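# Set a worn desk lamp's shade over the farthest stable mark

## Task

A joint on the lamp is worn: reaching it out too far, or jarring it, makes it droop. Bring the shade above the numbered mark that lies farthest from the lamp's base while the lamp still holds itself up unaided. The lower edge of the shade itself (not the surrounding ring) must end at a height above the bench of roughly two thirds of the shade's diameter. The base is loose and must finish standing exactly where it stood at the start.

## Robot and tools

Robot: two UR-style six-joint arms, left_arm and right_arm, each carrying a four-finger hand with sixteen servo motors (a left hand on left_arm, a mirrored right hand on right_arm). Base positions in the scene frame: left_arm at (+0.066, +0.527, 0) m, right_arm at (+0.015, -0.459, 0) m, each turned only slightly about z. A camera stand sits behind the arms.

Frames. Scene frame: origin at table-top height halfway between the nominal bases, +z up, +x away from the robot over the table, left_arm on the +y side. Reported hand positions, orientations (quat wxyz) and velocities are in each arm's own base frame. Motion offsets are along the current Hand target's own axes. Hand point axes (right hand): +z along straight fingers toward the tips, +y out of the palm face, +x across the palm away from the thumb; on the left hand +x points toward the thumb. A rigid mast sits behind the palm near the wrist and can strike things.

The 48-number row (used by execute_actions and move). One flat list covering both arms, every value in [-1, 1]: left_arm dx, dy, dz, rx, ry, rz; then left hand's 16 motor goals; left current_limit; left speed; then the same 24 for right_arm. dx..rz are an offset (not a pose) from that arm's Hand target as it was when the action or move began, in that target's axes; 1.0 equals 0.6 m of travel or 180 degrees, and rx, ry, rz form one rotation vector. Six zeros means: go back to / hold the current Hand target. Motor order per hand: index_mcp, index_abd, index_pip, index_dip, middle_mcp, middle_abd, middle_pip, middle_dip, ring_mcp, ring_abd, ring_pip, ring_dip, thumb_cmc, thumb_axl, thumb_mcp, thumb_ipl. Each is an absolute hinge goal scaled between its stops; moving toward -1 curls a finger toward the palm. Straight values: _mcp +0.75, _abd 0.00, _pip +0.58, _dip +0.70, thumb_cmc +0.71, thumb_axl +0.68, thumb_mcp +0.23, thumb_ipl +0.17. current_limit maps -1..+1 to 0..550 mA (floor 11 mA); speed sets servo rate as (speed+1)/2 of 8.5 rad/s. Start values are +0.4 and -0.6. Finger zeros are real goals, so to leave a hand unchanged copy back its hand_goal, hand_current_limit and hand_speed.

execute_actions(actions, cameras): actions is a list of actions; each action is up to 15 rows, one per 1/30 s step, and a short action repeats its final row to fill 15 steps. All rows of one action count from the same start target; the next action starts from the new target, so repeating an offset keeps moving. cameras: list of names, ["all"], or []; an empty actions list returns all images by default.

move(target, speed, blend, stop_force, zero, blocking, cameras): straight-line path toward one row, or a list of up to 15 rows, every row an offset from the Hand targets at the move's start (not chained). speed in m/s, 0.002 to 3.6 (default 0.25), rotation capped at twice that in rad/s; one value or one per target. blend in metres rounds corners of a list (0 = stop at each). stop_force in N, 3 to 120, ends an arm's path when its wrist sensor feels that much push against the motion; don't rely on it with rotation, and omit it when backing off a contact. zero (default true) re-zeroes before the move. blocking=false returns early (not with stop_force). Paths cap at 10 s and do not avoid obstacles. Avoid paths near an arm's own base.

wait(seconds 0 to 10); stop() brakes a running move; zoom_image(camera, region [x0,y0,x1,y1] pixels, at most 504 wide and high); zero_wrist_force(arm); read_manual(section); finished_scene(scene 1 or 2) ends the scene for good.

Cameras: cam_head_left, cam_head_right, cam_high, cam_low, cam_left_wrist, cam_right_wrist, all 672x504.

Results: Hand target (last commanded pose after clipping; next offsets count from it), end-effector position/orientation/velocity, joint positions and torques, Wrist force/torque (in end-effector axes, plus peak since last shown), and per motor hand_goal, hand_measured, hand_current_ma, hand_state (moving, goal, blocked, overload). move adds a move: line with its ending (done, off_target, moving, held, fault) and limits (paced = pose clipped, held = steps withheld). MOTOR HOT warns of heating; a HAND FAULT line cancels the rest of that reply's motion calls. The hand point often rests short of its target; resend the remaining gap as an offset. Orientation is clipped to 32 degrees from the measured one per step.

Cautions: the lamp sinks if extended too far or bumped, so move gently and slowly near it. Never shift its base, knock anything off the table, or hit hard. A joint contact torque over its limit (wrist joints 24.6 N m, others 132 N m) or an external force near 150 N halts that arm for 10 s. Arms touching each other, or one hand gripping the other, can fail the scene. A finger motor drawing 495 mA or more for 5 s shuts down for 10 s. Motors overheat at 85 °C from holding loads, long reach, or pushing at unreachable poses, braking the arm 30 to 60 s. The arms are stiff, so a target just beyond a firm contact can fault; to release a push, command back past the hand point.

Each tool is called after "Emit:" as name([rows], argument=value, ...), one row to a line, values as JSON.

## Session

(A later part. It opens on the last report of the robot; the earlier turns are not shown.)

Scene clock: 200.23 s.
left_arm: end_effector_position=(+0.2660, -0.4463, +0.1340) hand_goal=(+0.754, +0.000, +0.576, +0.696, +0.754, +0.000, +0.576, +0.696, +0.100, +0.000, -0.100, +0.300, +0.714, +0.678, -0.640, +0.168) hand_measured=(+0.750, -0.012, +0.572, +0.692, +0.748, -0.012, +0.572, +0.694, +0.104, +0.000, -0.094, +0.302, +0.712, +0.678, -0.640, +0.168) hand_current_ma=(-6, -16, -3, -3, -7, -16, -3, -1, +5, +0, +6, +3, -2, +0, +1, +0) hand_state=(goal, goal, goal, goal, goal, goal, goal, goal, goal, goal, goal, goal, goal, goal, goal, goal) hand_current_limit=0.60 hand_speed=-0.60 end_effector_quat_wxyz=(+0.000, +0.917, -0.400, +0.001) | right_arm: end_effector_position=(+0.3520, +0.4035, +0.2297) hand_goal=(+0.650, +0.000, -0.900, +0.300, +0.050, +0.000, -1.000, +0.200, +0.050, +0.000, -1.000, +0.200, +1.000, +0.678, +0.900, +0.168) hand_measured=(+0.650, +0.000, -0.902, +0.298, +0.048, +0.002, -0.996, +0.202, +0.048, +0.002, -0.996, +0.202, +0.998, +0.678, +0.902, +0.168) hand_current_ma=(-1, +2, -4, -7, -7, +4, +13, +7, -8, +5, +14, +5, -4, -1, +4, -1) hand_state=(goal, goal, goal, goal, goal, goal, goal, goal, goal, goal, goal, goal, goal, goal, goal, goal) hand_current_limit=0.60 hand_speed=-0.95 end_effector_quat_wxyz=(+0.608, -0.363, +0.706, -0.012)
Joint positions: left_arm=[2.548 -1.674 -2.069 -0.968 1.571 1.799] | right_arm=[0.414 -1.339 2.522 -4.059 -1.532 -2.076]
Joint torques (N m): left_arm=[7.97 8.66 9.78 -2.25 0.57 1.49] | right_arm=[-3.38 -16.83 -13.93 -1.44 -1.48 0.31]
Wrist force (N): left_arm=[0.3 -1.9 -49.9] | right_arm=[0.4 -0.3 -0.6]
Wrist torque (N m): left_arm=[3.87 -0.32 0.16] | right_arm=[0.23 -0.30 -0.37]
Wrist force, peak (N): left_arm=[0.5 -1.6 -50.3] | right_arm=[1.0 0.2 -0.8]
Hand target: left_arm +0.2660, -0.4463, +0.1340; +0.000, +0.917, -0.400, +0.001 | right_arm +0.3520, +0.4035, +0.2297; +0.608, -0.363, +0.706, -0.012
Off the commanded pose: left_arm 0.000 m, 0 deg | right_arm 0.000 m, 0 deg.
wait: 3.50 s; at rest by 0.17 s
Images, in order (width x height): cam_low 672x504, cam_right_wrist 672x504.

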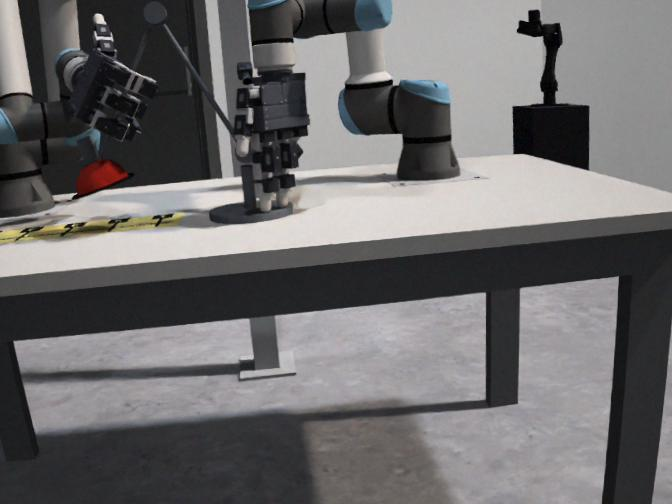

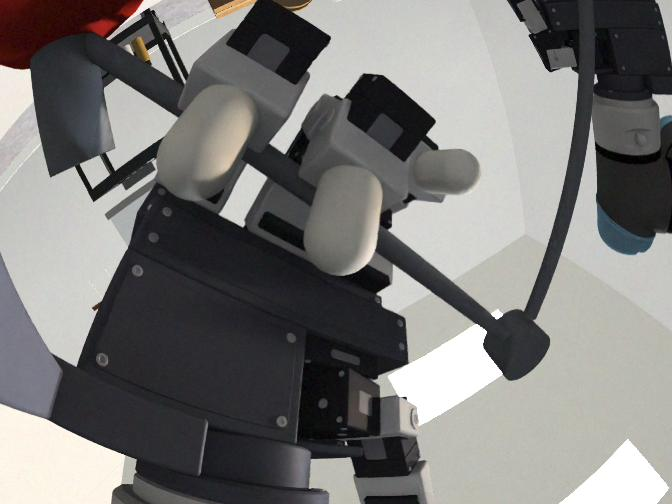

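Emit:
move(target=[0,0,0,0,0,0,0.754,0,0.576,0.696,0.754,0,0.576,0.696,0.1,0,-0.1,0.3,0.714,0.678,-0.64,0.168,0.6,-0.6,0,0,0,0,0,0,0.65,0,-0.9,0.3,-0.5,0,-1,0.2,-0.5,0,-1,0.2,1,0.678,0.9,0.168,0.6,-0.92], speed=0.025)

Emit:
wait(seconds=1)

Emit:
move(target=[0,0,0,0,0,0,0.754,0,0.576,0.696,0.754,0,0.576,0.696,0.1,0,-0.1,0.3,0.714,0.678,-0.64,0.168,0.6,-0.6,0.072,-0.0558,-0.0307,0,0.0217,-0.0375,0.65,0,-0.9,0.3,-0.5,0,-1,0.2,-0.5,0,-1,0.2,1,0.678,0.9,0.168,0.6,-0.92], speed=0.025, cameras=["cam_low","cam_head_left","cam_right_wrist"])

Emit:
zoom_image(camera="cam_low", region=[0, 0, 336, 280])

Emit:
zoom_image(camera="cam_head_left", region=[180, 180, 516, 400])

Scene clock: 207.60 s.
left_arm: end_effector_position=(+0.2660, -0.4463, +0.1340) hand_goal=(+0.754, +0.000, +0.576, +0.696, +0.754, +0.000, +0.576, +0.696, +0.100, +0.000, -0.100, +0.300, +0.714, +0.678, -0.640, +0.168) hand_measured=(+0.750, -0.012, +0.572, +0.692, +0.748, -0.012, +0.572, +0.694, +0.104, +0.000, -0.094, +0.302, +0.712, +0.678, -0.640, +0.168) hand_current_ma=(-6, -16, -3, -3, -7, -16, -3, -1, +5, +0, +6, +3, -2, +0, +1, +0) hand_state=(goal, goal, goal, goal, goal, goal, goal, goal, goal, goal, goal, goal, goal, goal, goal, goal) hand_current_limit=0.60 hand_speed=-0.60 end_effector_quat_wxyz=(+0.000, +0.917, -0.400, +0.001) | right_arm: end_effector_position=(+0.3520, +0.4035, +0.2297) hand_goal=(+0.650, +0.000, -0.900, +0.300, -0.500, +0.000, -1.000, +0.200, -0.500, +0.000, -1.000, +0.200, +1.000, +0.678, +0.900, +0.168) hand_measured=(+0.650, +0.000, -0.902, +0.298, -0.300, +0.002, -0.976, +0.202, -0.300, +0.014, -0.974, +0.202, +0.998, +0.678, +0.902, +0.168) hand_current_ma=(-1, +2, -4, -7, +440, +4, +83, +6, +440, +39, +90, +5, -4, -1, +4, -1) hand_state=(goal, goal, goal, goal, blocked, goal, blocked, goal, blocked, goal, blocked, goal, goal, goal, goal, goal) hand_current_limit=0.60 hand_speed=-0.92 end_effector_quat_wxyz=(+0.608, -0.363, +0.706, -0.012)
Joint positions: left_arm=[2.548 -1.674 -2.069 -0.968 1.571 1.799] | right_arm=[0.414 -1.339 2.522 -4.059 -1.532 -2.076]
Joint torques (N m): left_arm=[8.67 8.31 10.35 -2 0.49 1.65] | right_arm=[-4.67 -12.19 -5.99 -1.48 -1.63 1.16]
Wrist force (N): left_arm=[0.4 -1.8 -49.7] | right_arm=[0.7 4.5 0.5]
Wrist torque (N m): left_arm=[3.90 -0.34 0.16] | right_arm=[0.42 -0.45 -0.03]
Wrist force, peak (N): left_arm=[0.2 -1.6 -50.5] | right_arm=[0.5 7.4 0.8]
Hand target: left_arm +0.2660, -0.4463, +0.1340; +0.000, +0.917, -0.400, +0.001 | right_arm +0.3520, +0.4035, +0.2297; +0.608, -0.363, +0.706, -0.012
Off the commanded pose: left_arm 0.000 m, 0 deg | right_arm 0.000 m, 0 deg.
move: done

Scene clock: 208.60 s.
left_arm: end_effector_position=(+0.2660, -0.4463, +0.1340) hand_goal=(+0.754, +0.000, +0.576, +0.696, +0.754, +0.000, +0.576, +0.696, +0.100, +0.000, -0.100, +0.300, +0.714, +0.678, -0.640, +0.168) hand_measured=(+0.750, -0.012, +0.572, +0.692, +0.748, -0.012, +0.572, +0.694, +0.104, +0.000, -0.094, +0.302, +0.712, +0.678, -0.640, +0.168) hand_current_ma=(-6, -16, -3, -3, -7, -16, -3, -1, +5, +0, +6, +3, -2, +0, +1, +0) hand_state=(goal, goal, goal, goal, goal, goal, goal, goal, goal, goal, goal, goal, goal, goal, goal, goal) hand_current_limit=0.60 hand_speed=-0.60 end_effector_quat_wxyz=(+0.000, +0.917, -0.400, +0.001) | right_arm: end_effector_position=(+0.3520, +0.4035, +0.2297) hand_goal=(+0.650, +0.000, -0.900, +0.300, -0.500, +0.000, -1.000, +0.200, -0.500, +0.000, -1.000, +0.200, +1.000, +0.678, +0.900, +0.168) hand_measured=(+0.650, +0.000, -0.902, +0.298, -0.300, +0.002, -0.976, +0.202, -0.300, +0.014, -0.974, +0.202, +0.998, +0.678, +0.902, +0.168) hand_current_ma=(-1, +2, -4, -7, +440, +4, +83, +6, +440, +39, +90, +5, -4, -1, +4, -1) hand_state=(goal, goal, goal, goal, blocked, goal, blocked, goal, blocked, goal, blocked, goal, goal, goal, goal, goal) hand_current_limit=0.60 hand_speed=-0.92 end_effector_quat_wxyz=(+0.608, -0.363, +0.706, -0.012)
Joint positions: left_arm=[2.548 -1.674 -2.069 -0.968 1.571 1.799] | right_arm=[0.414 -1.339 2.522 -4.059 -1.532 -2.076]
Joint torques (N m): left_arm=[7.17 8.33 10.2 -1.97 0.74 1.58] | right_arm=[-4.92 -10.84 -3.9 -1.47 -1.5 0.97]
Wrist force (N): left_arm=[0.3 -1.9 -49.9] | right_arm=[0.4 4.4 0.3]
Wrist torque (N m): left_arm=[3.90 -0.33 0.16] | right_arm=[0.42 -0.41 -0.05]
Wrist force, peak (N): left_arm=[0.5 -1.7 -50.3] | right_arm=[0.8 4.7 0.4]
Hand target: left_arm +0.2660, -0.4463, +0.1340; +0.000, +0.917, -0.400, +0.001 | right_arm +0.3520, +0.4035, +0.2297; +0.608, -0.363, +0.706, -0.012
Off the commanded pose: left_arm 0.000 m, 0 deg | right_arm 0.000 m, 0 deg.
wait: 1.00 s; at rest by 0.17 s

Scene clock: 211.57 s.
left_arm: end_effector_position=(+0.2660, -0.4463, +0.1340) hand_goal=(+0.754, +0.000, +0.576, +0.696, +0.754, +0.000, +0.576, +0.696, +0.100, +0.000, -0.100, +0.300, +0.714, +0.678, -0.640, +0.168) hand_measured=(+0.750, -0.012, +0.572, +0.692, +0.748, -0.012, +0.572, +0.694, +0.104, +0.000, -0.094, +0.302, +0.712, +0.678, -0.640, +0.168) hand_current_ma=(-6, -16, -3, -3, -7, -16, -3, -1, +5, +0, +6, +3, -2, +0, +1, +0) hand_state=(goal, goal, goal, goal, goal, goal, goal, goal, goal, goal, goal, goal, goal, goal, goal, goal) hand_current_limit=0.60 hand_speed=-0.60 end_effector_quat_wxyz=(+0.000, +0.917, -0.400, +0.001) | right_arm: end_effector_position=(+0.3527, +0.3481, +0.2131) hand_goal=(+0.650, +0.000, -0.900, +0.300, -0.500, +0.000, -1.000, +0.200, -0.500, +0.000, -1.000, +0.200, +1.000, +0.678, +0.900, +0.168) hand_measured=(+0.650, +0.000, -0.902, +0.298, -0.300, +0.002, -0.976, +0.202, -0.302, +0.014, -0.972, +0.202, +0.998, +0.678, +0.902, +0.168) hand_current_ma=(-1, +2, -4, -7, +440, +4, +83, +6, +440, +39, +98, +5, -4, -1, +4, -1) hand_state=(goal, goal, goal, goal, blocked, goal, blocked, goal, blocked, goal, blocked, goal, goal, goal, goal, goal) hand_current_limit=0.60 hand_speed=-0.92 end_effector_quat_wxyz=(+0.581, -0.403, +0.704, -0.060) end_effector_velocity=(+0.000, +0.001, +0.001) end_effector_angular_velocity=(+0.005, +0.002, +0.000)
Joint positions: left_arm=[2.548 -1.674 -2.069 -0.968 1.571 1.799] | right_arm=[0.254 -1.439 2.619 -3.996 -1.417 -2.246]
Joint velocities: left_arm=[within noise] | right_arm=[0.004 0.001 -0.001 0 -0.003 0.006]
Joint torques (N m): left_arm=[6.89 7.89 9.97 -2.13 0.55 1.41] | right_arm=[5.57 -5.17 -19.56 -3.74 -2.19 1.59]
Wrist force (N): left_arm=[0.2 -2.4 -49.8] | right_arm=[-1.2 4.1 3.3]
Wrist torque (N m): left_arm=[3.84 -0.31 0.16] | right_arm=[0.35 -0.56 -0.08]
Wrist force, peak (N): left_arm=[0.6 -2.3 -50.4] | right_arm=[-2.6 6.1 4.0]
Hand target: left_arm +0.2660, -0.4463, +0.1340; +0.000, +0.917, -0.400, +0.001 | right_arm +0.3528, +0.3482, +0.2132; +0.581, -0.403, +0.704, -0.060
Off the commanded pose: left_arm 0.000 m, 0 deg | right_arm 0.000 m, 0 deg.
move: done
Images, in order (width x height): cam_head_left 672x504, cam_low 672x504, cam_right_wrist 672x504.

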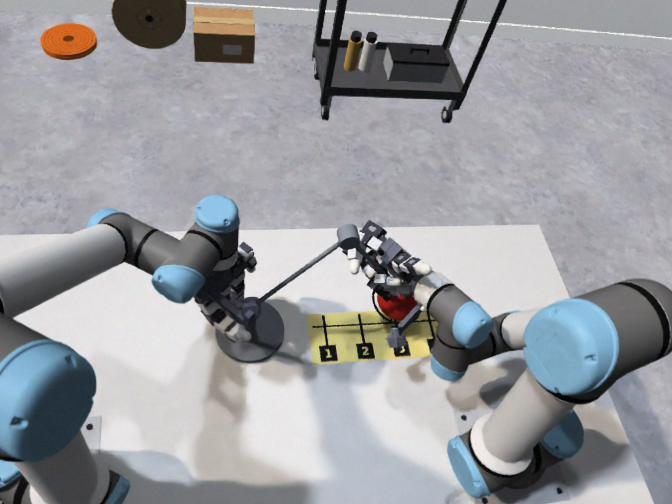

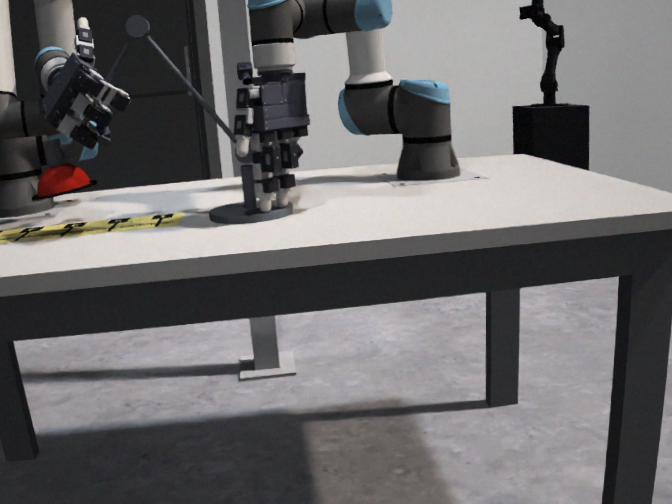

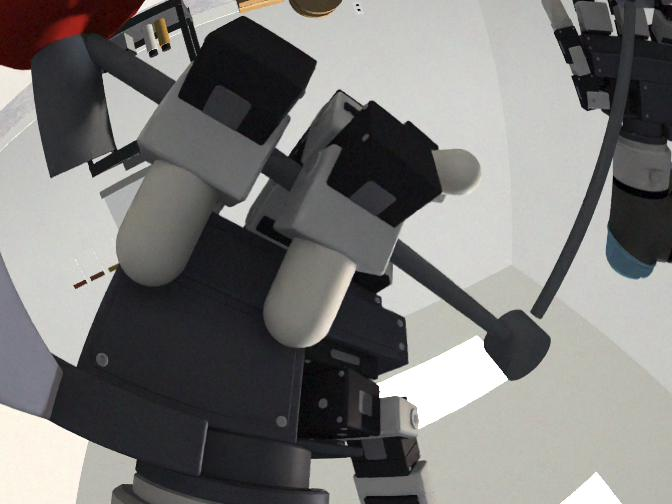

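Scaled by 1.500.

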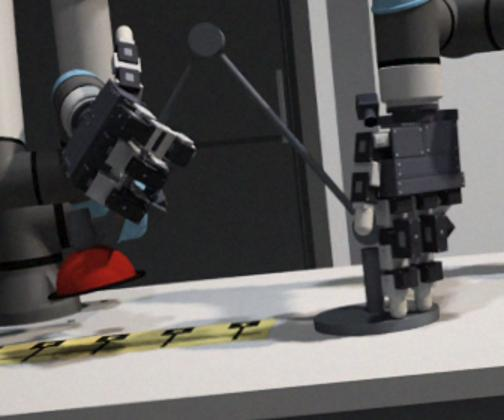

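Scaled by 1.500.

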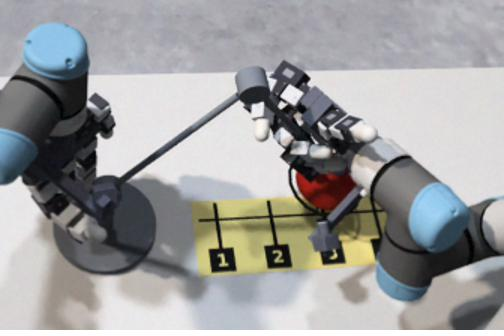

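Emit:
move(target=[0,0,0,0,0,0,0.754,0,0.576,0.696,0.754,0,0.576,0.696,0.1,0,-0.1,0.3,0.714,0.678,-0.64,0.168,0.6,-0.6,0,0,0,0,0,0,0.65,0,-0.9,0.3,0.05,0,-1,0.2,0.05,0,-1,0.2,1,0.678,0.9,0.168,0.6,-0.96], speed=0.025)

Emit:
wait(seconds=4.5, cameras=["cam_low","cam_right_wrist"])

Emit:
zoom_image(camera="cam_low", region=[0, 0, 336, 280])

Scene clock: 215.43 s.
left_arm: end_effector_position=(+0.2660, -0.4463, +0.1340) hand_goal=(+0.754, +0.000, +0.576, +0.696, +0.754, +0.000, +0.576, +0.696, +0.100, +0.000, -0.100, +0.300, +0.714, +0.678, -0.640, +0.168) hand_measured=(+0.750, -0.012, +0.572, +0.692, +0.748, -0.012, +0.572, +0.694, +0.104, +0.000, -0.094, +0.302, +0.712, +0.678, -0.640, +0.168) hand_current_ma=(-6, -16, -3, -3, -7, -16, -3, -1, +5, +0, +6, +3, -2, +0, +1, +0) hand_state=(goal, goal, goal, goal, goal, goal, goal, goal, goal, goal, goal, goal, goal, goal, goal, goal) hand_current_limit=0.60 hand_speed=-0.60 end_effector_quat_wxyz=(+0.000, +0.917, -0.400, +0.001) | right_arm: end_effector_position=(+0.3528, +0.3482, +0.2132) hand_goal=(+0.650, +0.000, -0.900, +0.300, +0.050, +0.000, -1.000, +0.200, +0.050, +0.000, -1.000, +0.200, +1.000, +0.678, +0.900, +0.168) hand_measured=(+0.650, +0.000, -0.902, +0.298, -0.298, +0.002, -0.976, +0.202, -0.300, +0.014, -0.972, +0.202, +0.998, +0.678, +0.902, +0.168) hand_current_ma=(-1, +2, -4, -7, +145, +4, +83, +6, +142, +39, +98, +5, -4, -1, +4, -1) hand_state=(goal, goal, goal, goal, moving, goal, blocked, goal, moving, goal, blocked, goal, goal, goal, goal, goal) hand_current_limit=0.60 hand_speed=-0.96 end_effector_quat_wxyz=(+0.581, -0.403, +0.704, -0.060)
Joint positions: left_arm=[2.548 -1.674 -2.069 -0.968 1.571 1.799] | right_arm=[0.255 -1.438 2.619 -3.996 -1.417 -2.246]
Joint torques (N m): left_arm=[6.3 7.96 11.43 -2.14 0.49 1.5] | right_arm=[6.11 -3.1 -21.79 -4.66 -0.89 1.65]
Wrist force (N): left_arm=[0.4 -1.7 -50.1] | right_arm=[0.2 2.9 1.6]
Wrist torque (N m): left_arm=[3.94 -0.35 0.17] | right_arm=[0.37 -0.44 -0.13]
Wrist force, peak (N): left_arm=[0.3 -2.0 -50.5] | right_arm=[-0.1 3.9 2.8]
Hand target: left_arm +0.2660, -0.4463, +0.1340; +0.000, +0.917, -0.400, +0.001 | right_arm +0.3528, +0.3482, +0.2132; +0.581, -0.403, +0.704, -0.060
Off the commanded pose: left_arm 0.000 m, 0 deg | right_arm 0.000 m, 0 deg.
move: done

Scene clock: 219.93 s.
left_arm: end_effector_position=(+0.2660, -0.4463, +0.1340) hand_goal=(+0.754, +0.000, +0.576, +0.696, +0.754, +0.000, +0.576, +0.696, +0.100, +0.000, -0.100, +0.300, +0.714, +0.678, -0.640, +0.168) hand_measured=(+0.750, -0.012, +0.572, +0.692, +0.748, -0.012, +0.572, +0.694, +0.104, +0.000, -0.094, +0.302, +0.712, +0.678, -0.640, +0.168) hand_current_ma=(-6, -16, -3, -3, -7, -16, -3, -1, +5, +0, +6, +3, -2, +0, +1, +0) hand_state=(goal, goal, goal, goal, goal, goal, goal, goal, goal, goal, goal, goal, goal, goal, goal, goal) hand_current_limit=0.60 hand_speed=-0.60 end_effector_quat_wxyz=(+0.000, +0.917, -0.400, +0.001) | right_arm: end_effector_position=(+0.3528, +0.3482, +0.2132) hand_goal=(+0.650, +0.000, -0.900, +0.300, +0.050, +0.000, -1.000, +0.200, +0.050, +0.000, -1.000, +0.200, +1.000, +0.678, +0.900, +0.168) hand_measured=(+0.650, +0.000, -0.902, +0.298, +0.048, +0.002, -0.994, +0.202, +0.036, +0.006, -0.990, +0.202, +0.998, +0.678, +0.902, +0.168) hand_current_ma=(-1, +2, -4, -7, -7, +4, +14, +6, -50, +12, +33, +5, -4, -1, +4, -1) hand_state=(goal, goal, goal, goal, goal, goal, goal, goal, goal, goal, goal, goal, goal, goal, goal, goal) hand_current_limit=0.60 hand_speed=-0.96 end_effector_quat_wxyz=(+0.581, -0.403, +0.704, -0.060)
Joint positions: left_arm=[2.548 -1.674 -2.069 -0.968 1.571 1.799] | right_arm=[0.255 -1.438 2.619 -3.996 -1.417 -2.246]
Joint torques (N m): left_arm=[6.8 7.32 10.48 -2.34 0.53 1.38] | right_arm=[4.99 -2.66 -22.86 -2.88 -1.57 1.58]
Wrist force (N): left_arm=[0.5 -1.8 -50.4] | right_arm=[0.3 2.0 -1.0]
Wrist torque (N m): left_arm=[3.91 -0.37 0.18] | right_arm=[0.40 -0.22 -0.17]
Wrist force, peak (N): left_arm=[0.5 -1.8 -50.4] | right_arm=[0.1 3.1 1.6]
Hand target: left_arm +0.2660, -0.4463, +0.1340; +0.000, +0.917, -0.400, +0.001 | right_arm +0.3528, +0.3482, +0.2132; +0.581, -0.403, +0.704, -0.060
Off the commanded pose: left_arm 0.000 m, 0 deg | right_arm 0.000 m, 0 deg.
wait: 4.50 s; at rest by 3.07 s
Images, in order (width x height): cam_low 672x504, cam_right_wrist 672x504.

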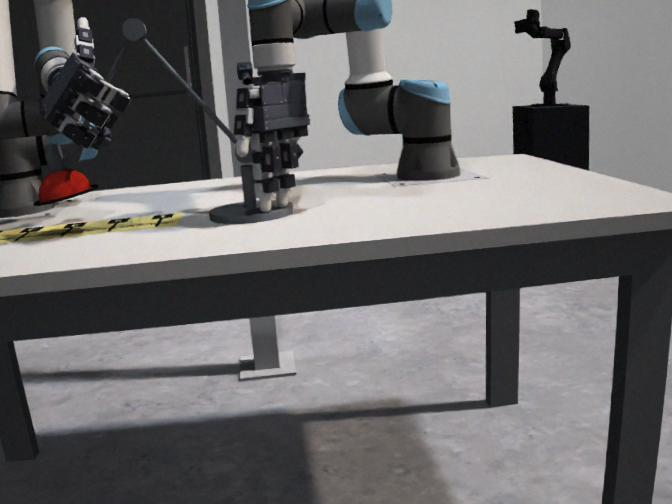

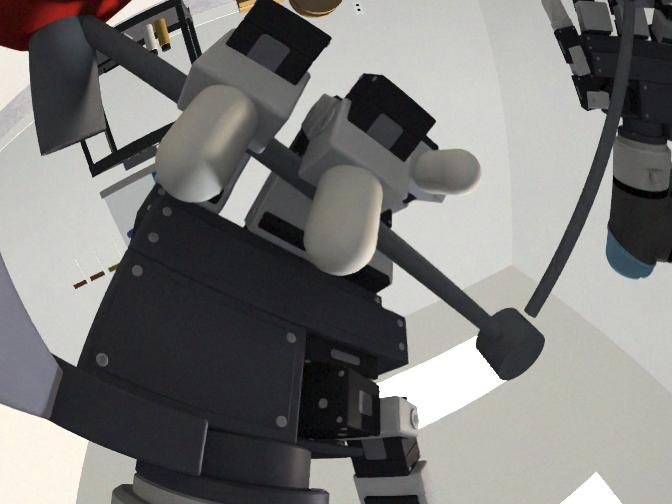

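Scaled by 1.500.

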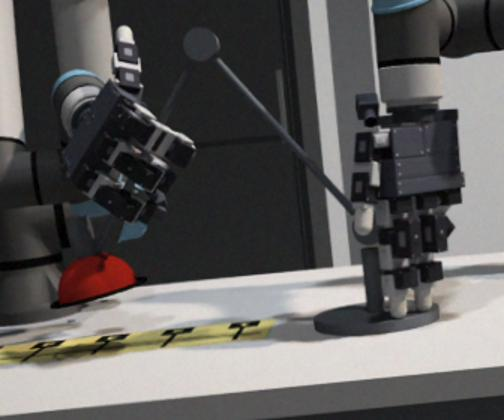

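Emit:
move([
  [0,0,-0.006,0,0,0,0.754,0,0.576,0.696,0.754,0,0.576,0.696,0.1,0,-0.1,0.3,0.714,0.678,-0.64,0.168,0.6,-0.6,0,0,0,0,0,0,0.65,0,-0.9,0.3,0.05,0,-1,0.2,0.05,0,-1,0.2,1,0.678,0.9,0.168,0.6,-0.96],
  [0,0.0283,-0.006,0,0,0,0.754,0,0.576,0.696,0.754,0,0.576,0.696,0.1,0,-0.1,0.3,0.714,0.678,-0.64,0.168,0.6,-0.6,0,0,0,0,0,0,0.65,0,-0.9,0.3,0.05,0,-1,0.2,0.05,0,-1,0.2,1,0.678,0.9,0.168,0.6,-0.96],
], speed=0.02, cameras=["cam_left_wrist"])

Emit:
move(target=[0,0,0.06,0,0,0,0.754,0,0.576,0.696,0.754,0,0.576,0.696,0.1,0,-0.1,0.3,0.714,0.678,-0.64,0.168,0.6,-0.6,0,0,0,0,0,0,0.65,0,-0.9,0.3,0.05,0,-1,0.2,0.05,0,-1,0.2,1,0.678,0.9,0.168,0.6,-0.96], speed=0.01, stop_force=55, cameras=["cam_low","cam_head_left","cam_left_wrist"])

Emit:
zoom_image(camera="cam_head_left", region=[180, 180, 516, 400])

Emit:
zoom_image(camera="cam_low", region=[0, 0, 336, 280])

Scene clock: 259.73 s.
left_arm: end_effector_position=(+0.2535, -0.4580, +0.1376) hand_goal=(+0.754, +0.000, +0.576, +0.696, +0.754, +0.000, +0.576, +0.696, +0.100, +0.000, -0.100, +0.300, +0.714, +0.678, -0.640, +0.168) hand_measured=(+0.750, -0.004, +0.572, +0.692, +0.748, -0.004, +0.572, +0.694, +0.104, +0.000, -0.094, +0.302, +0.712, +0.678, -0.640, +0.168) hand_current_ma=(-5, -3, -3, -3, -6, -3, -3, -1, +5, +0, +6, +3, -2, +0, +1, +0) hand_state=(goal, goal, goal, goal, goal, goal, goal, goal, goal, goal, goal, goal, goal, goal, goal, goal) hand_current_limit=0.60 hand_speed=-0.60 end_effector_quat_wxyz=(+0.000, +0.917, -0.399, +0.001) | right_arm: end_effector_position=(+0.3528, +0.3482, +0.2132) hand_goal=(+0.650, +0.000, -0.900, +0.300, +0.050, +0.000, -1.000, +0.200, +0.050, +0.000, -1.000, +0.200, +1.000, +0.678, +0.900, +0.168) hand_measured=(+0.650, +0.000, -0.902, +0.298, +0.048, +0.002, -0.994, +0.202, +0.042, +0.006, -0.990, +0.202, +0.998, +0.678, +0.902, +0.168) hand_current_ma=(-1, +2, -4, -7, -7, +4, +14, +6, -27, +12, +33, +5, -4, -1, +4, -1) hand_state=(goal, goal, goal, goal, goal, goal, goal, goal, goal, goal, goal, goal, goal, goal, goal, goal) hand_current_limit=0.60 hand_speed=-0.96 end_effector_quat_wxyz=(+0.581, -0.403, +0.704, -0.060)
Joint positions: left_arm=[2.512 -1.671 -2.061 -0.979 1.571 1.763] | right_arm=[0.255 -1.438 2.619 -3.996 -1.417 -2.246]
Joint torques (N m): left_arm=[10.28 19.09 30.74 0.52 1.21 1.69] | right_arm=[3.35 -3.14 -22.31 -1.58 -1.65 1.8]
Wrist force (N): left_arm=[0.7 -1.1 0.1] | right_arm=[0.7 1.3 -0.8]
Wrist torque (N m): left_arm=[0.09 -0.24 0.19] | right_arm=[0.39 -0.25 -0.23]
Wrist force, peak (N): left_arm=[0.3 -2.0 -50.4] | right_arm=[0.2 2.7 -1.2]
Hand target: left_arm +0.2536, -0.4579, +0.1376; +0.000, +0.917, -0.400, +0.001 | right_arm +0.3528, +0.3482, +0.2132; +0.581, -0.403, +0.704, -0.060
Off the commanded pose: left_arm 0.000 m, 0 deg | right_arm 0.000 m, 0 deg.
move: done
Images, in order (width x height): cam_left_wrist 672x504.

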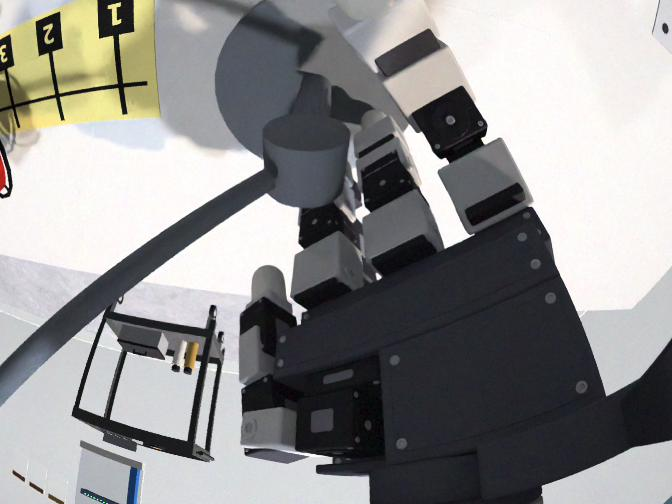

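Scene clock: 261.17 s.
left_arm: end_effector_position=(+0.2538, -0.4580, +0.1337) hand_goal=(+0.754, +0.000, +0.576, +0.696, +0.754, +0.000, +0.576, +0.696, +0.100, +0.000, -0.100, +0.300, +0.714, +0.678, -0.640, +0.168) hand_measured=(+0.750, -0.014, +0.572, +0.692, +0.748, -0.014, +0.572, +0.694, +0.104, +0.000, -0.094, +0.302, +0.712, +0.678, -0.640, +0.168) hand_current_ma=(-5, -18, -3, -3, -7, -18, -3, -2, +5, +0, +6, +3, -2, +0, +1, +0) hand_state=(goal, goal, goal, goal, goal, goal, goal, goal, goal, goal, goal, goal, goal, goal, goal, goal) hand_current_limit=0.60 hand_speed=-0.60 end_effector_quat_wxyz=(+0.000, +0.917, -0.399, +0.001) | right_arm: end_effector_position=(+0.3528, +0.3482, +0.2132) hand_goal=(+0.650, +0.000, -0.900, +0.300, +0.050, +0.000, -1.000, +0.200, +0.050, +0.000, -1.000, +0.200, +1.000, +0.678, +0.900, +0.168) hand_measured=(+0.650, +0.000, -0.902, +0.298, +0.048, +0.002, -0.994, +0.202, +0.042, +0.006, -0.990, +0.202, +0.998, +0.678, +0.902, +0.168) hand_current_ma=(-1, +2, -4, -7, -7, +4, +14, +6, -26, +12, +33, +5, -4, -1, +4, -1) hand_state=(goal, goal, goal, goal, goal, goal, goal, goal, goal, goal, goal, goal, goal, goal, goal, goal) hand_current_limit=0.60 hand_speed=-0.96 end_effector_quat_wxyz=(+0.581, -0.403, +0.704, -0.060)
Joint positions: left_arm=[2.513 -1.677 -2.066 -0.967 1.571 1.764] | right_arm=[0.255 -1.438 2.619 -3.996 -1.417 -2.246]
Joint torques (N m): left_arm=[6.82 4.89 7.44 -5.76 1.03 1.65] | right_arm=[1.96 -2.58 -22.11 -1.66 -1.54 1.78]
Wrist force (N): left_arm=[0.2 -2.0 -56.2] | right_arm=[0.8 1.5 -0.2]
Wrist torque (N m): left_arm=[4.39 -0.39 0.11] | right_arm=[0.37 -0.28 -0.21]
Wrist force, peak (N): left_arm=[0.1 -2.0 -67.8] | right_arm=[0.9 1.4 -0.7]
Hand target: left_arm +0.2538, -0.4580, +0.1337; +0.000, +0.917, -0.400, +0.001 (not the last commanded pose) | right_arm +0.3528, +0.3482, +0.2132; +0.581, -0.403, +0.704, -0.060
Off the commanded pose: left_arm 0.032 m, 0 deg | right_arm 0.000 m, 0 deg.
move: contact (left_arm)
Images, in order (width x height): cam_head_left 672x504, cam_low 672x504, cam_left_wrist 672x504.

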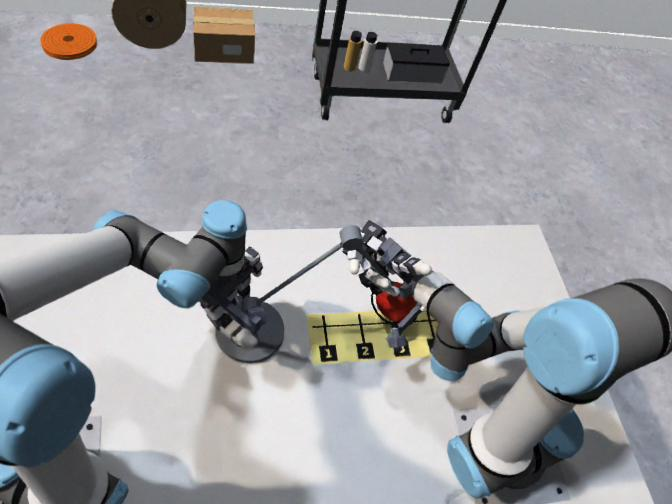

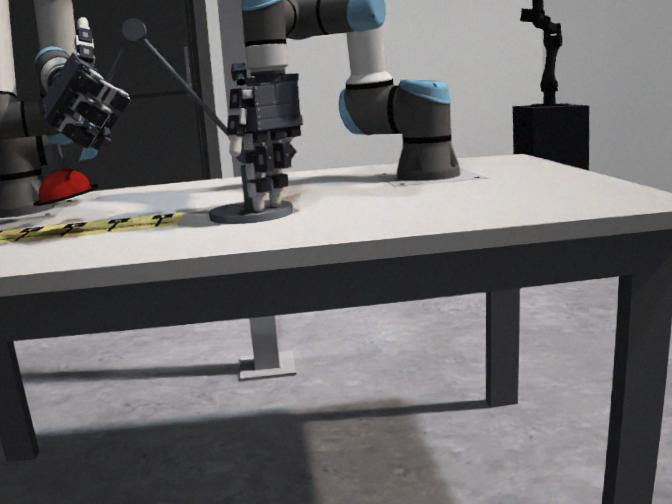

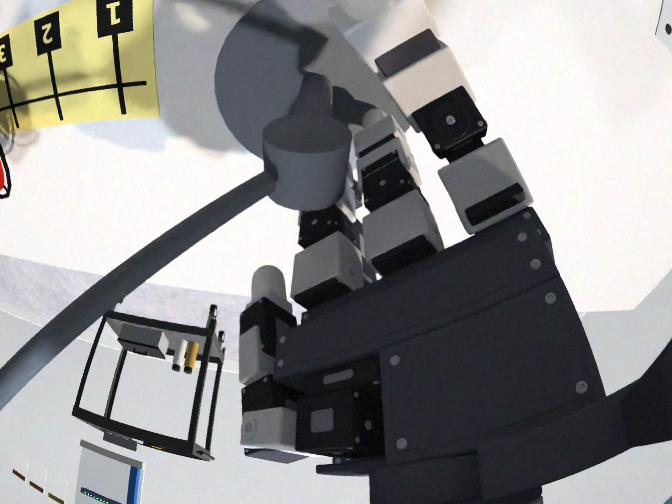

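Scaled by 1.500.

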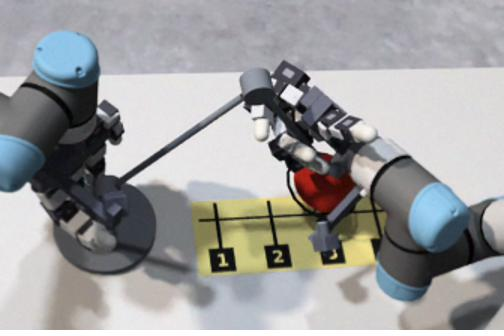

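Scaled by 1.500.

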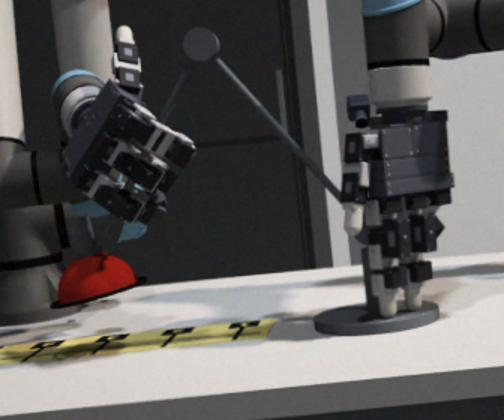

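Emit:
move(target=[0,0,0,0,0,0,0.754,0,0.576,0.696,0.754,0,0.576,0.696,0.1,0,-0.1,0.3,0.714,0.678,-0.64,0.168,0.6,-0.6,0,0,0,0,0,0,0.65,0,-0.9,0.3,-0.6,0,-1,0.1,-0.6,0,-1,0.1,1,0.678,0.9,0.168,0.78,-0.9], speed=0.025)

Emit:
wait(seconds=0.7)

Emit:
move(target=[0,0,0,0,0,0,0.754,0,0.576,0.696,0.754,0,0.576,0.696,0.1,0,-0.1,0.3,0.714,0.678,-0.64,0.168,0.6,-0.6,-0.0784,-0.0142,-0.0082,0,0.0311,-0.0539,0.65,0,-0.9,0.3,-0.6,0,-1,0.1,-0.6,0,-1,0.1,1,0.678,0.9,0.168,0.78,-0.9], speed=0.02, cameras=["cam_low","cam_right_wrist"])

Emit:
zoom_image(camera="cam_low", region=[0, 0, 336, 280])

Scene clock: 268.00 s.
left_arm: end_effector_position=(+0.2538, -0.4580, +0.1337) hand_goal=(+0.754, +0.000, +0.576, +0.696, +0.754, +0.000, +0.576, +0.696, +0.100, +0.000, -0.100, +0.300, +0.714, +0.678, -0.640, +0.168) hand_measured=(+0.750, -0.014, +0.572, +0.692, +0.748, -0.014, +0.572, +0.694, +0.104, +0.000, -0.094, +0.302, +0.712, +0.678, -0.640, +0.168) hand_current_ma=(-5, -18, -3, -3, -7, -18, -3, -2, +5, +0, +6, +3, -2, +0, +1, +0) hand_state=(goal, goal, goal, goal, goal, goal, goal, goal, goal, goal, goal, goal, goal, goal, goal, goal) hand_current_limit=0.60 hand_speed=-0.60 end_effector_quat_wxyz=(+0.000, +0.917, -0.399, +0.001) | right_arm: end_effector_position=(+0.3528, +0.3482, +0.2131) hand_goal=(+0.650, +0.000, -0.900, +0.300, -0.600, +0.000, -1.000, +0.100, -0.600, +0.000, -1.000, +0.100, +1.000, +0.678, +0.900, +0.168) hand_measured=(+0.650, +0.000, -0.902, +0.298, -0.252, +0.002, -0.972, +0.102, -0.250, +0.016, -0.970, +0.100, +0.998, +0.678, +0.902, +0.168) hand_current_ma=(-1, +2, -4, -7, +489, +4, +100, +5, +489, +45, +105, +2, -4, -1, +4, -1) hand_state=(goal, goal, goal, goal, blocked, goal, blocked, goal, blocked, goal, blocked, goal, goal, goal, goal, goal) hand_current_limit=0.78 hand_speed=-0.90 end_effector_quat_wxyz=(+0.581, -0.403, +0.704, -0.060)
Joint positions: left_arm=[2.513 -1.677 -2.066 -0.967 1.571 1.764] | right_arm=[0.255 -1.438 2.619 -3.996 -1.417 -2.246]
Joint torques (N m): left_arm=[-5.01 4.56 8.55 -5.78 1.2 1.59] | right_arm=[0.95 -5.47 -21.83 -1.6 -1.41 0.88]
Wrist force (N): left_arm=[0.6 -1.9 -56.6] | right_arm=[0.0 6.3 1.1]
Wrist torque (N m): left_arm=[4.42 -0.45 0.14] | right_arm=[0.53 -0.36 0.07]
Wrist force, peak (N): left_arm=[0.4 -1.8 -57.1] | right_arm=[0.2 7.6 1.9]
Hand target: left_arm +0.2538, -0.4580, +0.1337; +0.000, +0.917, -0.400, +0.001 | right_arm +0.3528, +0.3482, +0.2132; +0.581, -0.403, +0.704, -0.060
Off the commanded pose: left_arm 0.000 m, 0 deg | right_arm 0.000 m, 0 deg.
move: done

Scene clock: 268.70 s.
left_arm: end_effector_position=(+0.2538, -0.4580, +0.1337) hand_goal=(+0.754, +0.000, +0.576, +0.696, +0.754, +0.000, +0.576, +0.696, +0.100, +0.000, -0.100, +0.300, +0.714, +0.678, -0.640, +0.168) hand_measured=(+0.750, -0.014, +0.572, +0.692, +0.748, -0.014, +0.572, +0.694, +0.104, +0.000, -0.094, +0.302, +0.712, +0.678, -0.640, +0.168) hand_current_ma=(-5, -18, -3, -3, -7, -18, -3, -2, +5, +0, +6, +3, -2, +0, +1, +0) hand_state=(goal, goal, goal, goal, goal, goal, goal, goal, goal, goal, goal, goal, goal, goal, goal, goal) hand_current_limit=0.60 hand_speed=-0.60 end_effector_quat_wxyz=(+0.000, +0.917, -0.399, +0.001) | right_arm: end_effector_position=(+0.3528, +0.3482, +0.2131) hand_goal=(+0.650, +0.000, -0.900, +0.300, -0.600, +0.000, -1.000, +0.100, -0.600, +0.000, -1.000, +0.100, +1.000, +0.678, +0.900, +0.168) hand_measured=(+0.650, +0.000, -0.902, +0.298, -0.252, +0.002, -0.972, +0.102, -0.250, +0.016, -0.970, +0.100, +0.998, +0.678, +0.902, +0.168) hand_current_ma=(-1, +2, -4, -7, +490, +4, +100, +5, +490, +45, +105, +2, -4, -1, +4, -1) hand_state=(goal, goal, goal, goal, blocked, goal, blocked, goal, blocked, goal, blocked, goal, goal, goal, goal, goal) hand_current_limit=0.78 hand_speed=-0.90 end_effector_quat_wxyz=(+0.581, -0.403, +0.704, -0.060)
Joint positions: left_arm=[2.513 -1.677 -2.066 -0.967 1.571 1.764] | right_arm=[0.255 -1.438 2.619 -3.996 -1.417 -2.246]
Joint torques (N m): left_arm=[-6.16 6.62 8.21 -5.73 0.99 1.68] | right_arm=[0.99 -6.59 -22.11 -1.64 -1.39 0.53]
Wrist force (N): left_arm=[0.6 -2.0 -56.3] | right_arm=[0.3 6.2 1.0]
Wrist torque (N m): left_arm=[4.37 -0.44 0.14] | right_arm=[0.54 -0.41 0.11]
Wrist force, peak (N): left_arm=[0.4 -2.0 -57.0] | right_arm=[0.6 6.5 1.5]
Hand target: left_arm +0.2538, -0.4580, +0.1337; +0.000, +0.917, -0.400, +0.001 | right_arm +0.3528, +0.3482, +0.2132; +0.581, -0.403, +0.704, -0.060
Off the commanded pose: left_arm 0.000 m, 0 deg | right_arm 0.000 m, 0 deg.
wait: 0.70 s; at rest by 0.17 s

Scene clock: 273.87 s.
left_arm: end_effector_position=(+0.2538, -0.4580, +0.1337) hand_goal=(+0.754, +0.000, +0.576, +0.696, +0.754, +0.000, +0.576, +0.696, +0.100, +0.000, -0.100, +0.300, +0.714, +0.678, -0.640, +0.168) hand_measured=(+0.750, -0.014, +0.572, +0.692, +0.748, -0.014, +0.572, +0.694, +0.104, +0.000, -0.094, +0.302, +0.712, +0.678, -0.640, +0.168) hand_current_ma=(-5, -18, -3, -3, -7, -18, -3, -2, +5, +0, +6, +3, -2, +0, +1, +0) hand_state=(goal, goal, goal, goal, goal, goal, goal, goal, goal, goal, goal, goal, goal, goal, goal, goal) hand_current_limit=0.60 hand_speed=-0.60 end_effector_quat_wxyz=(+0.000, +0.917, -0.400, +0.001) | right_arm: end_effector_position=(+0.3528, +0.3707, +0.2559) hand_goal=(+0.650, +0.000, -0.900, +0.300, -0.600, +0.000, -1.000, +0.100, -0.600, +0.000, -1.000, +0.100, +1.000, +0.678, +0.900, +0.168) hand_measured=(+0.648, +0.000, -0.902, +0.298, -0.252, +0.002, -0.972, +0.102, -0.266, +0.022, -0.958, +0.100, +0.998, +0.678, +0.902, +0.168) hand_current_ma=(-3, +2, -4, -7, +489, +4, +100, +5, +489, +65, +158, +1, -4, -1, +4, -1) hand_state=(goal, goal, goal, goal, blocked, goal, blocked, goal, blocked, blocked, blocked, goal, goal, goal, goal, goal) hand_current_limit=0.78 hand_speed=-0.90 end_effector_quat_wxyz=(+0.539, -0.458, +0.695, -0.129) end_effector_velocity=(+0.000, +0.000, +0.000) end_effector_angular_velocity=(+0.002, -0.002, +0.001)
Joint positions: left_arm=[2.513 -1.677 -2.066 -0.967 1.571 1.764] | right_arm=[0.423 -1.632 2.47 -3.583 -1.639 -2.359]
Joint velocities: left_arm=[within noise] | right_arm=[0 0.001 0.001 -0.005 0.002 0.001]
Joint torques (N m): left_arm=[-7.79 5.48 8.44 -5.76 0.94 1.66] | right_arm=[-10.84 -9.19 -11.96 -6.45 1 0.85]
Wrist force (N): left_arm=[0.4 -1.8 -56.6] | right_arm=[3.5 11.7 2.8]
Wrist torque (N m): left_arm=[4.46 -0.43 0.13] | right_arm=[0.80 -0.65 0.68]
Wrist force, peak (N): left_arm=[0.4 -1.9 -57.1] | right_arm=[3.5 11.7 2.8]
Hand target: left_arm +0.2538, -0.4580, +0.1337; +0.000, +0.917, -0.400, +0.001 | right_arm +0.3527, +0.3707, +0.2557; +0.539, -0.458, +0.695, -0.129
Off the commanded pose: left_arm 0.000 m, 0 deg | right_arm 0.000 m, 0 deg.
move: done
Images, in order (width x height): cam_low 672x504, cam_right_wrist 672x504.

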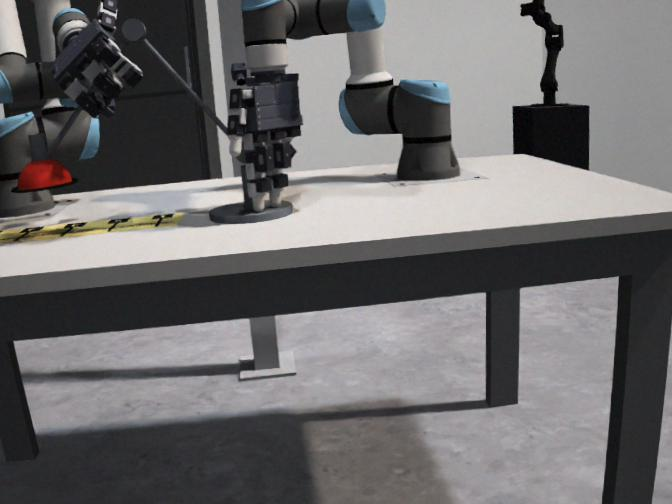

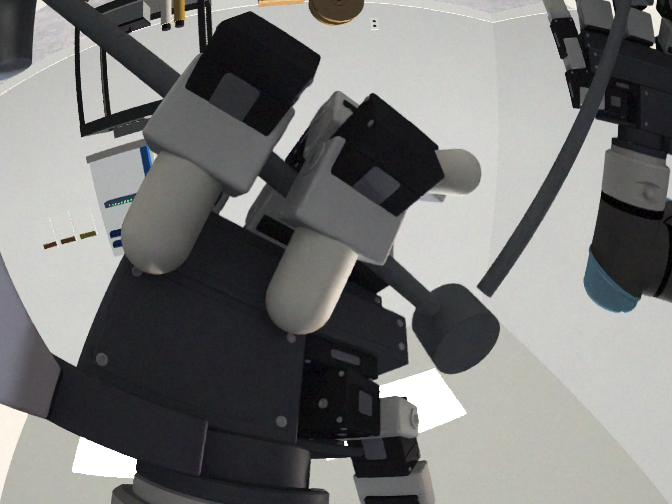

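Scaled by 1.500.

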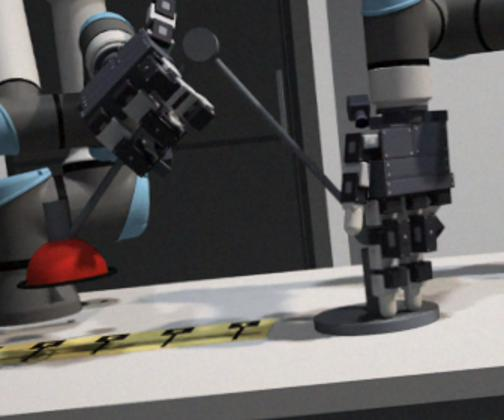

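Emit:
move(target=[0,0,0,0,0,0,0.754,0,0.576,0.696,0.754,0,0.576,0.696,0.1,0,-0.1,0.3,0.714,0.678,-0.64,0.168,0.6,-0.6,0,0,0,0,0,0,-0.6,0,-1,0.1,-0.6,0,-1,0.1,-0.6,0,-1,0.1,1,0.678,0.9,0.168,0.78,-0.8], speed=0.025)

Emit:
wait(seconds=0.8)

Emit:
move(target=[0,0,0,0,0,0,0.754,0,0.576,0.696,0.754,0,0.576,0.696,0.1,0,-0.1,0.3,0.714,0.678,-0.64,0.168,0.6,-0.6,-0.0472,0.0213,0.0123,0,-0.0244,0.0423,-0.6,0,-1,0.1,-0.6,0,-1,0.1,-0.6,0,-1,0.1,1,0.678,0.9,0.168,0.78,-0.8], speed=0.02, cameras=["cam_low","cam_right_wrist"])

Emit:
zoom_image(camera="cam_low", region=[0, 0, 336, 280])

Scene clock: 298.33 s.
left_arm: end_effector_position=(+0.2538, -0.4580, +0.1337) hand_goal=(+0.754, +0.000, +0.576, +0.696, +0.754, +0.000, +0.576, +0.696, +0.100, +0.000, -0.100, +0.300, +0.714, +0.678, -0.640, +0.168) hand_measured=(+0.750, -0.014, +0.572, +0.692, +0.748, -0.014, +0.572, +0.694, +0.104, +0.000, -0.094, +0.302, +0.712, +0.678, -0.640, +0.168) hand_current_ma=(-5, -18, -3, -3, -7, -18, -3, -2, +5, +0, +6, +3, -2, +0, +1, +0) hand_state=(goal, goal, goal, goal, goal, goal, goal, goal, goal, goal, goal, goal, goal, goal, goal, goal) hand_current_limit=0.60 hand_speed=-0.60 end_effector_quat_wxyz=(+0.000, +0.917, -0.400, +0.001) | right_arm: end_effector_position=(+0.3527, +0.3707, +0.2557) hand_goal=(-0.600, +0.000, -1.000, +0.100, -0.600, +0.000, -1.000, +0.100, -0.600, +0.000, -1.000, +0.100, +1.000, +0.678, +0.900, +0.168) hand_measured=(-0.264, +0.000, -0.964, +0.102, -0.252, +0.002, -0.972, +0.102, -0.266, +0.022, -0.958, +0.100, +0.998, +0.678, +0.902, +0.168) hand_current_ma=(+489, +2, +138, +8, +490, +4, +100, +5, +490, +65, +158, +1, -4, -1, +4, -1) hand_state=(blocked, goal, blocked, goal, blocked, goal, blocked, goal, blocked, blocked, blocked, goal, goal, goal, goal, goal) hand_current_limit=0.78 hand_speed=-0.80 end_effector_quat_wxyz=(+0.539, -0.458, +0.695, -0.129)
Joint positions: left_arm=[2.513 -1.677 -2.066 -0.967 1.571 1.764] | right_arm=[0.422 -1.632 2.471 -3.583 -1.639 -2.359]
Joint torques (N m): left_arm=[-8.25 4.8 6.79 -5.67 0.99 1.59] | right_arm=[-11.77 -3.26 -10.31 -4.64 0.79 1.27]
Wrist force (N): left_arm=[0.6 -2.1 -56.7] | right_arm=[1.6 9.8 2.4]
Wrist torque (N m): left_arm=[4.41 -0.44 0.15] | right_arm=[0.79 -0.59 0.43]
Wrist force, peak (N): left_arm=[0.5 -1.7 -57.1] | right_arm=[3.0 11.5 2.8]
Hand target: left_arm +0.2538, -0.4580, +0.1337; +0.000, +0.917, -0.400, +0.001 | right_arm +0.3527, +0.3707, +0.2557; +0.539, -0.458, +0.695, -0.129
Off the commanded pose: left_arm 0.000 m, 0 deg | right_arm 0.000 m, 0 deg.
move: done

Scene clock: 299.13 s.
left_arm: end_effector_position=(+0.2538, -0.4580, +0.1337) hand_goal=(+0.754, +0.000, +0.576, +0.696, +0.754, +0.000, +0.576, +0.696, +0.100, +0.000, -0.100, +0.300, +0.714, +0.678, -0.640, +0.168) hand_measured=(+0.750, -0.014, +0.572, +0.692, +0.748, -0.014, +0.572, +0.694, +0.104, +0.000, -0.094, +0.302, +0.712, +0.678, -0.640, +0.168) hand_current_ma=(-5, -18, -3, -3, -7, -18, -3, -2, +5, +0, +6, +3, -2, +0, +1, +0) hand_state=(goal, goal, goal, goal, goal, goal, goal, goal, goal, goal, goal, goal, goal, goal, goal, goal) hand_current_limit=0.60 hand_speed=-0.60 end_effector_quat_wxyz=(+0.000, +0.917, -0.400, +0.001) | right_arm: end_effector_position=(+0.3527, +0.3707, +0.2557) hand_goal=(-0.600, +0.000, -1.000, +0.100, -0.600, +0.000, -1.000, +0.100, -0.600, +0.000, -1.000, +0.100, +1.000, +0.678, +0.900, +0.168) hand_measured=(-0.264, +0.000, -0.962, +0.102, -0.252, +0.002, -0.972, +0.102, -0.266, +0.022, -0.958, +0.100, +0.998, +0.678, +0.902, +0.168) hand_current_ma=(+490, +2, +139, +8, +490, +4, +100, +5, +490, +65, +158, +1, -4, -1, +4, -1) hand_state=(blocked, goal, blocked, goal, blocked, goal, blocked, goal, blocked, blocked, blocked, goal, goal, goal, goal, goal) hand_current_limit=0.78 hand_speed=-0.80 end_effector_quat_wxyz=(+0.539, -0.458, +0.695, -0.129)
Joint positions: left_arm=[2.513 -1.677 -2.066 -0.967 1.571 1.764] | right_arm=[0.422 -1.632 2.471 -3.583 -1.639 -2.359]
Joint torques (N m): left_arm=[-8.07 5.37 7.98 -5.78 0.97 1.57] | right_arm=[-11.98 -2.16 -10.25 -5.11 0.74 1.3]
Wrist force (N): left_arm=[0.3 -2.0 -56.4] | right_arm=[1.5 9.6 2.5]
Wrist torque (N m): left_arm=[4.40 -0.40 0.12] | right_arm=[0.75 -0.58 0.42]
Wrist force, peak (N): left_arm=[0.3 -1.7 -57.0] | right_arm=[1.5 10.0 2.7]
Hand target: left_arm +0.2538, -0.4580, +0.1337; +0.000, +0.917, -0.400, +0.001 | right_arm +0.3527, +0.3707, +0.2557; +0.539, -0.458, +0.695, -0.129
Off the commanded pose: left_arm 0.000 m, 0 deg | right_arm 0.000 m, 0 deg.
wait: 0.80 s; at rest by 0.17 s

Scene clock: 303.23 s.
left_arm: end_effector_position=(+0.2538, -0.4580, +0.1337) hand_goal=(+0.754, +0.000, +0.576, +0.696, +0.754, +0.000, +0.576, +0.696, +0.100, +0.000, -0.100, +0.300, +0.714, +0.678, -0.640, +0.168) hand_measured=(+0.750, -0.014, +0.572, +0.692, +0.748, -0.014, +0.572, +0.694, +0.104, +0.000, -0.094, +0.302, +0.712, +0.678, -0.640, +0.168) hand_current_ma=(-5, -18, -3, -3, -7, -18, -3, -2, +5, +0, +6, +3, -2, +0, +1, +0) hand_state=(goal, goal, goal, goal, goal, goal, goal, goal, goal, goal, goal, goal, goal, goal, goal, goal) hand_current_limit=0.60 hand_speed=-0.60 end_effector_quat_wxyz=(+0.000, +0.917, -0.400, +0.001) | right_arm: end_effector_position=(+0.3527, +0.4020, +0.2621) hand_goal=(-0.600, +0.000, -1.000, +0.100, -0.600, +0.000, -1.000, +0.100, -0.600, +0.000, -1.000, +0.100, +1.000, +0.678, +0.900, +0.168) hand_measured=(-0.264, +0.000, -0.962, +0.102, -0.252, +0.002, -0.972, +0.102, -0.268, +0.018, -0.958, +0.102, +0.998, +0.678, +0.902, +0.168) hand_current_ma=(+489, +2, +139, +8, +489, +4, +100, +5, +490, +55, +159, +6, -4, -1, +4, -1) hand_state=(blocked, goal, blocked, goal, blocked, goal, blocked, goal, blocked, goal, blocked, goal, goal, goal, goal, goal) hand_current_limit=0.78 hand_speed=-0.80 end_effector_quat_wxyz=(+0.573, -0.415, +0.703, -0.075)
Joint positions: left_arm=[2.513 -1.677 -2.066 -0.967 1.571 1.764] | right_arm=[0.464 -1.541 2.454 -3.715 -1.627 -2.215]
Joint torques (N m): left_arm=[-8.43 4.99 7.56 -5.66 1.07 1.5] | right_arm=[-0.74 -22.66 -25.89 -0.86 2.74 -1.71]
Wrist force (N): left_arm=[0.6 -1.9 -56.2] | right_arm=[6.6 -4.3 -4.8]
Wrist torque (N m): left_arm=[4.40 -0.43 0.15] | right_arm=[0.44 -0.76 0.09]
Wrist force, peak (N): left_arm=[0.5 -1.9 -57.2] | right_arm=[7.0 -7.1 -6.1]
Hand target: left_arm +0.2538, -0.4580, +0.1337; +0.000, +0.917, -0.400, +0.001 | right_arm +0.3527, +0.4019, +0.2621; +0.573, -0.415, +0.703, -0.075
Off the commanded pose: left_arm 0.000 m, 0 deg | right_arm 0.000 m, 0 deg.
move: done
Images, in order (width x height): cam_low 672x504, cam_right_wrist 672x504.

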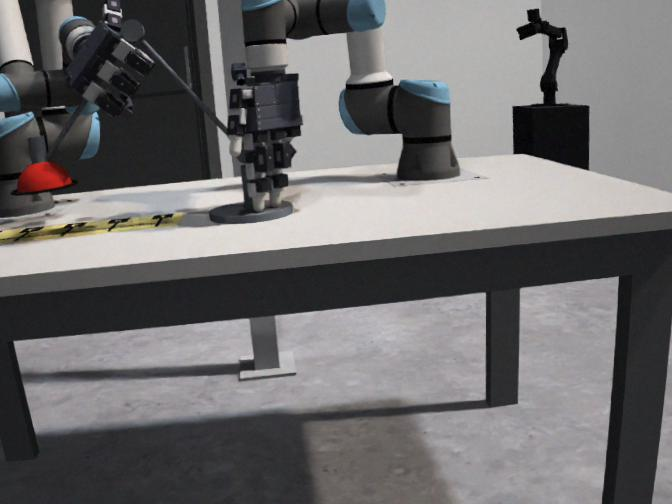

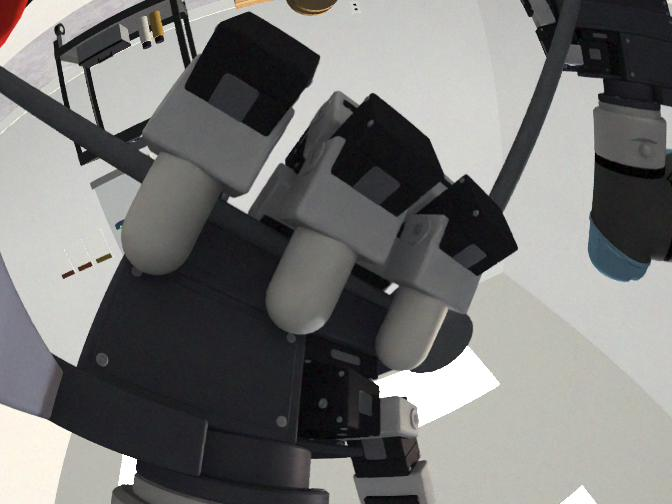

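Scaled by 1.500.

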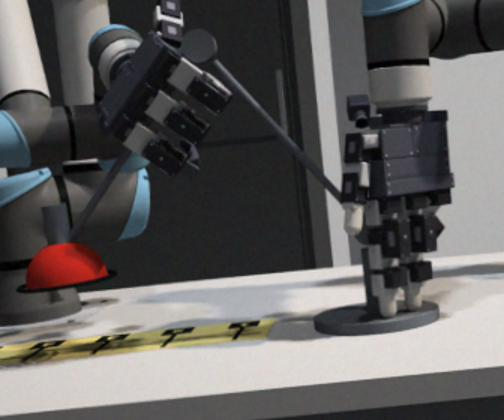

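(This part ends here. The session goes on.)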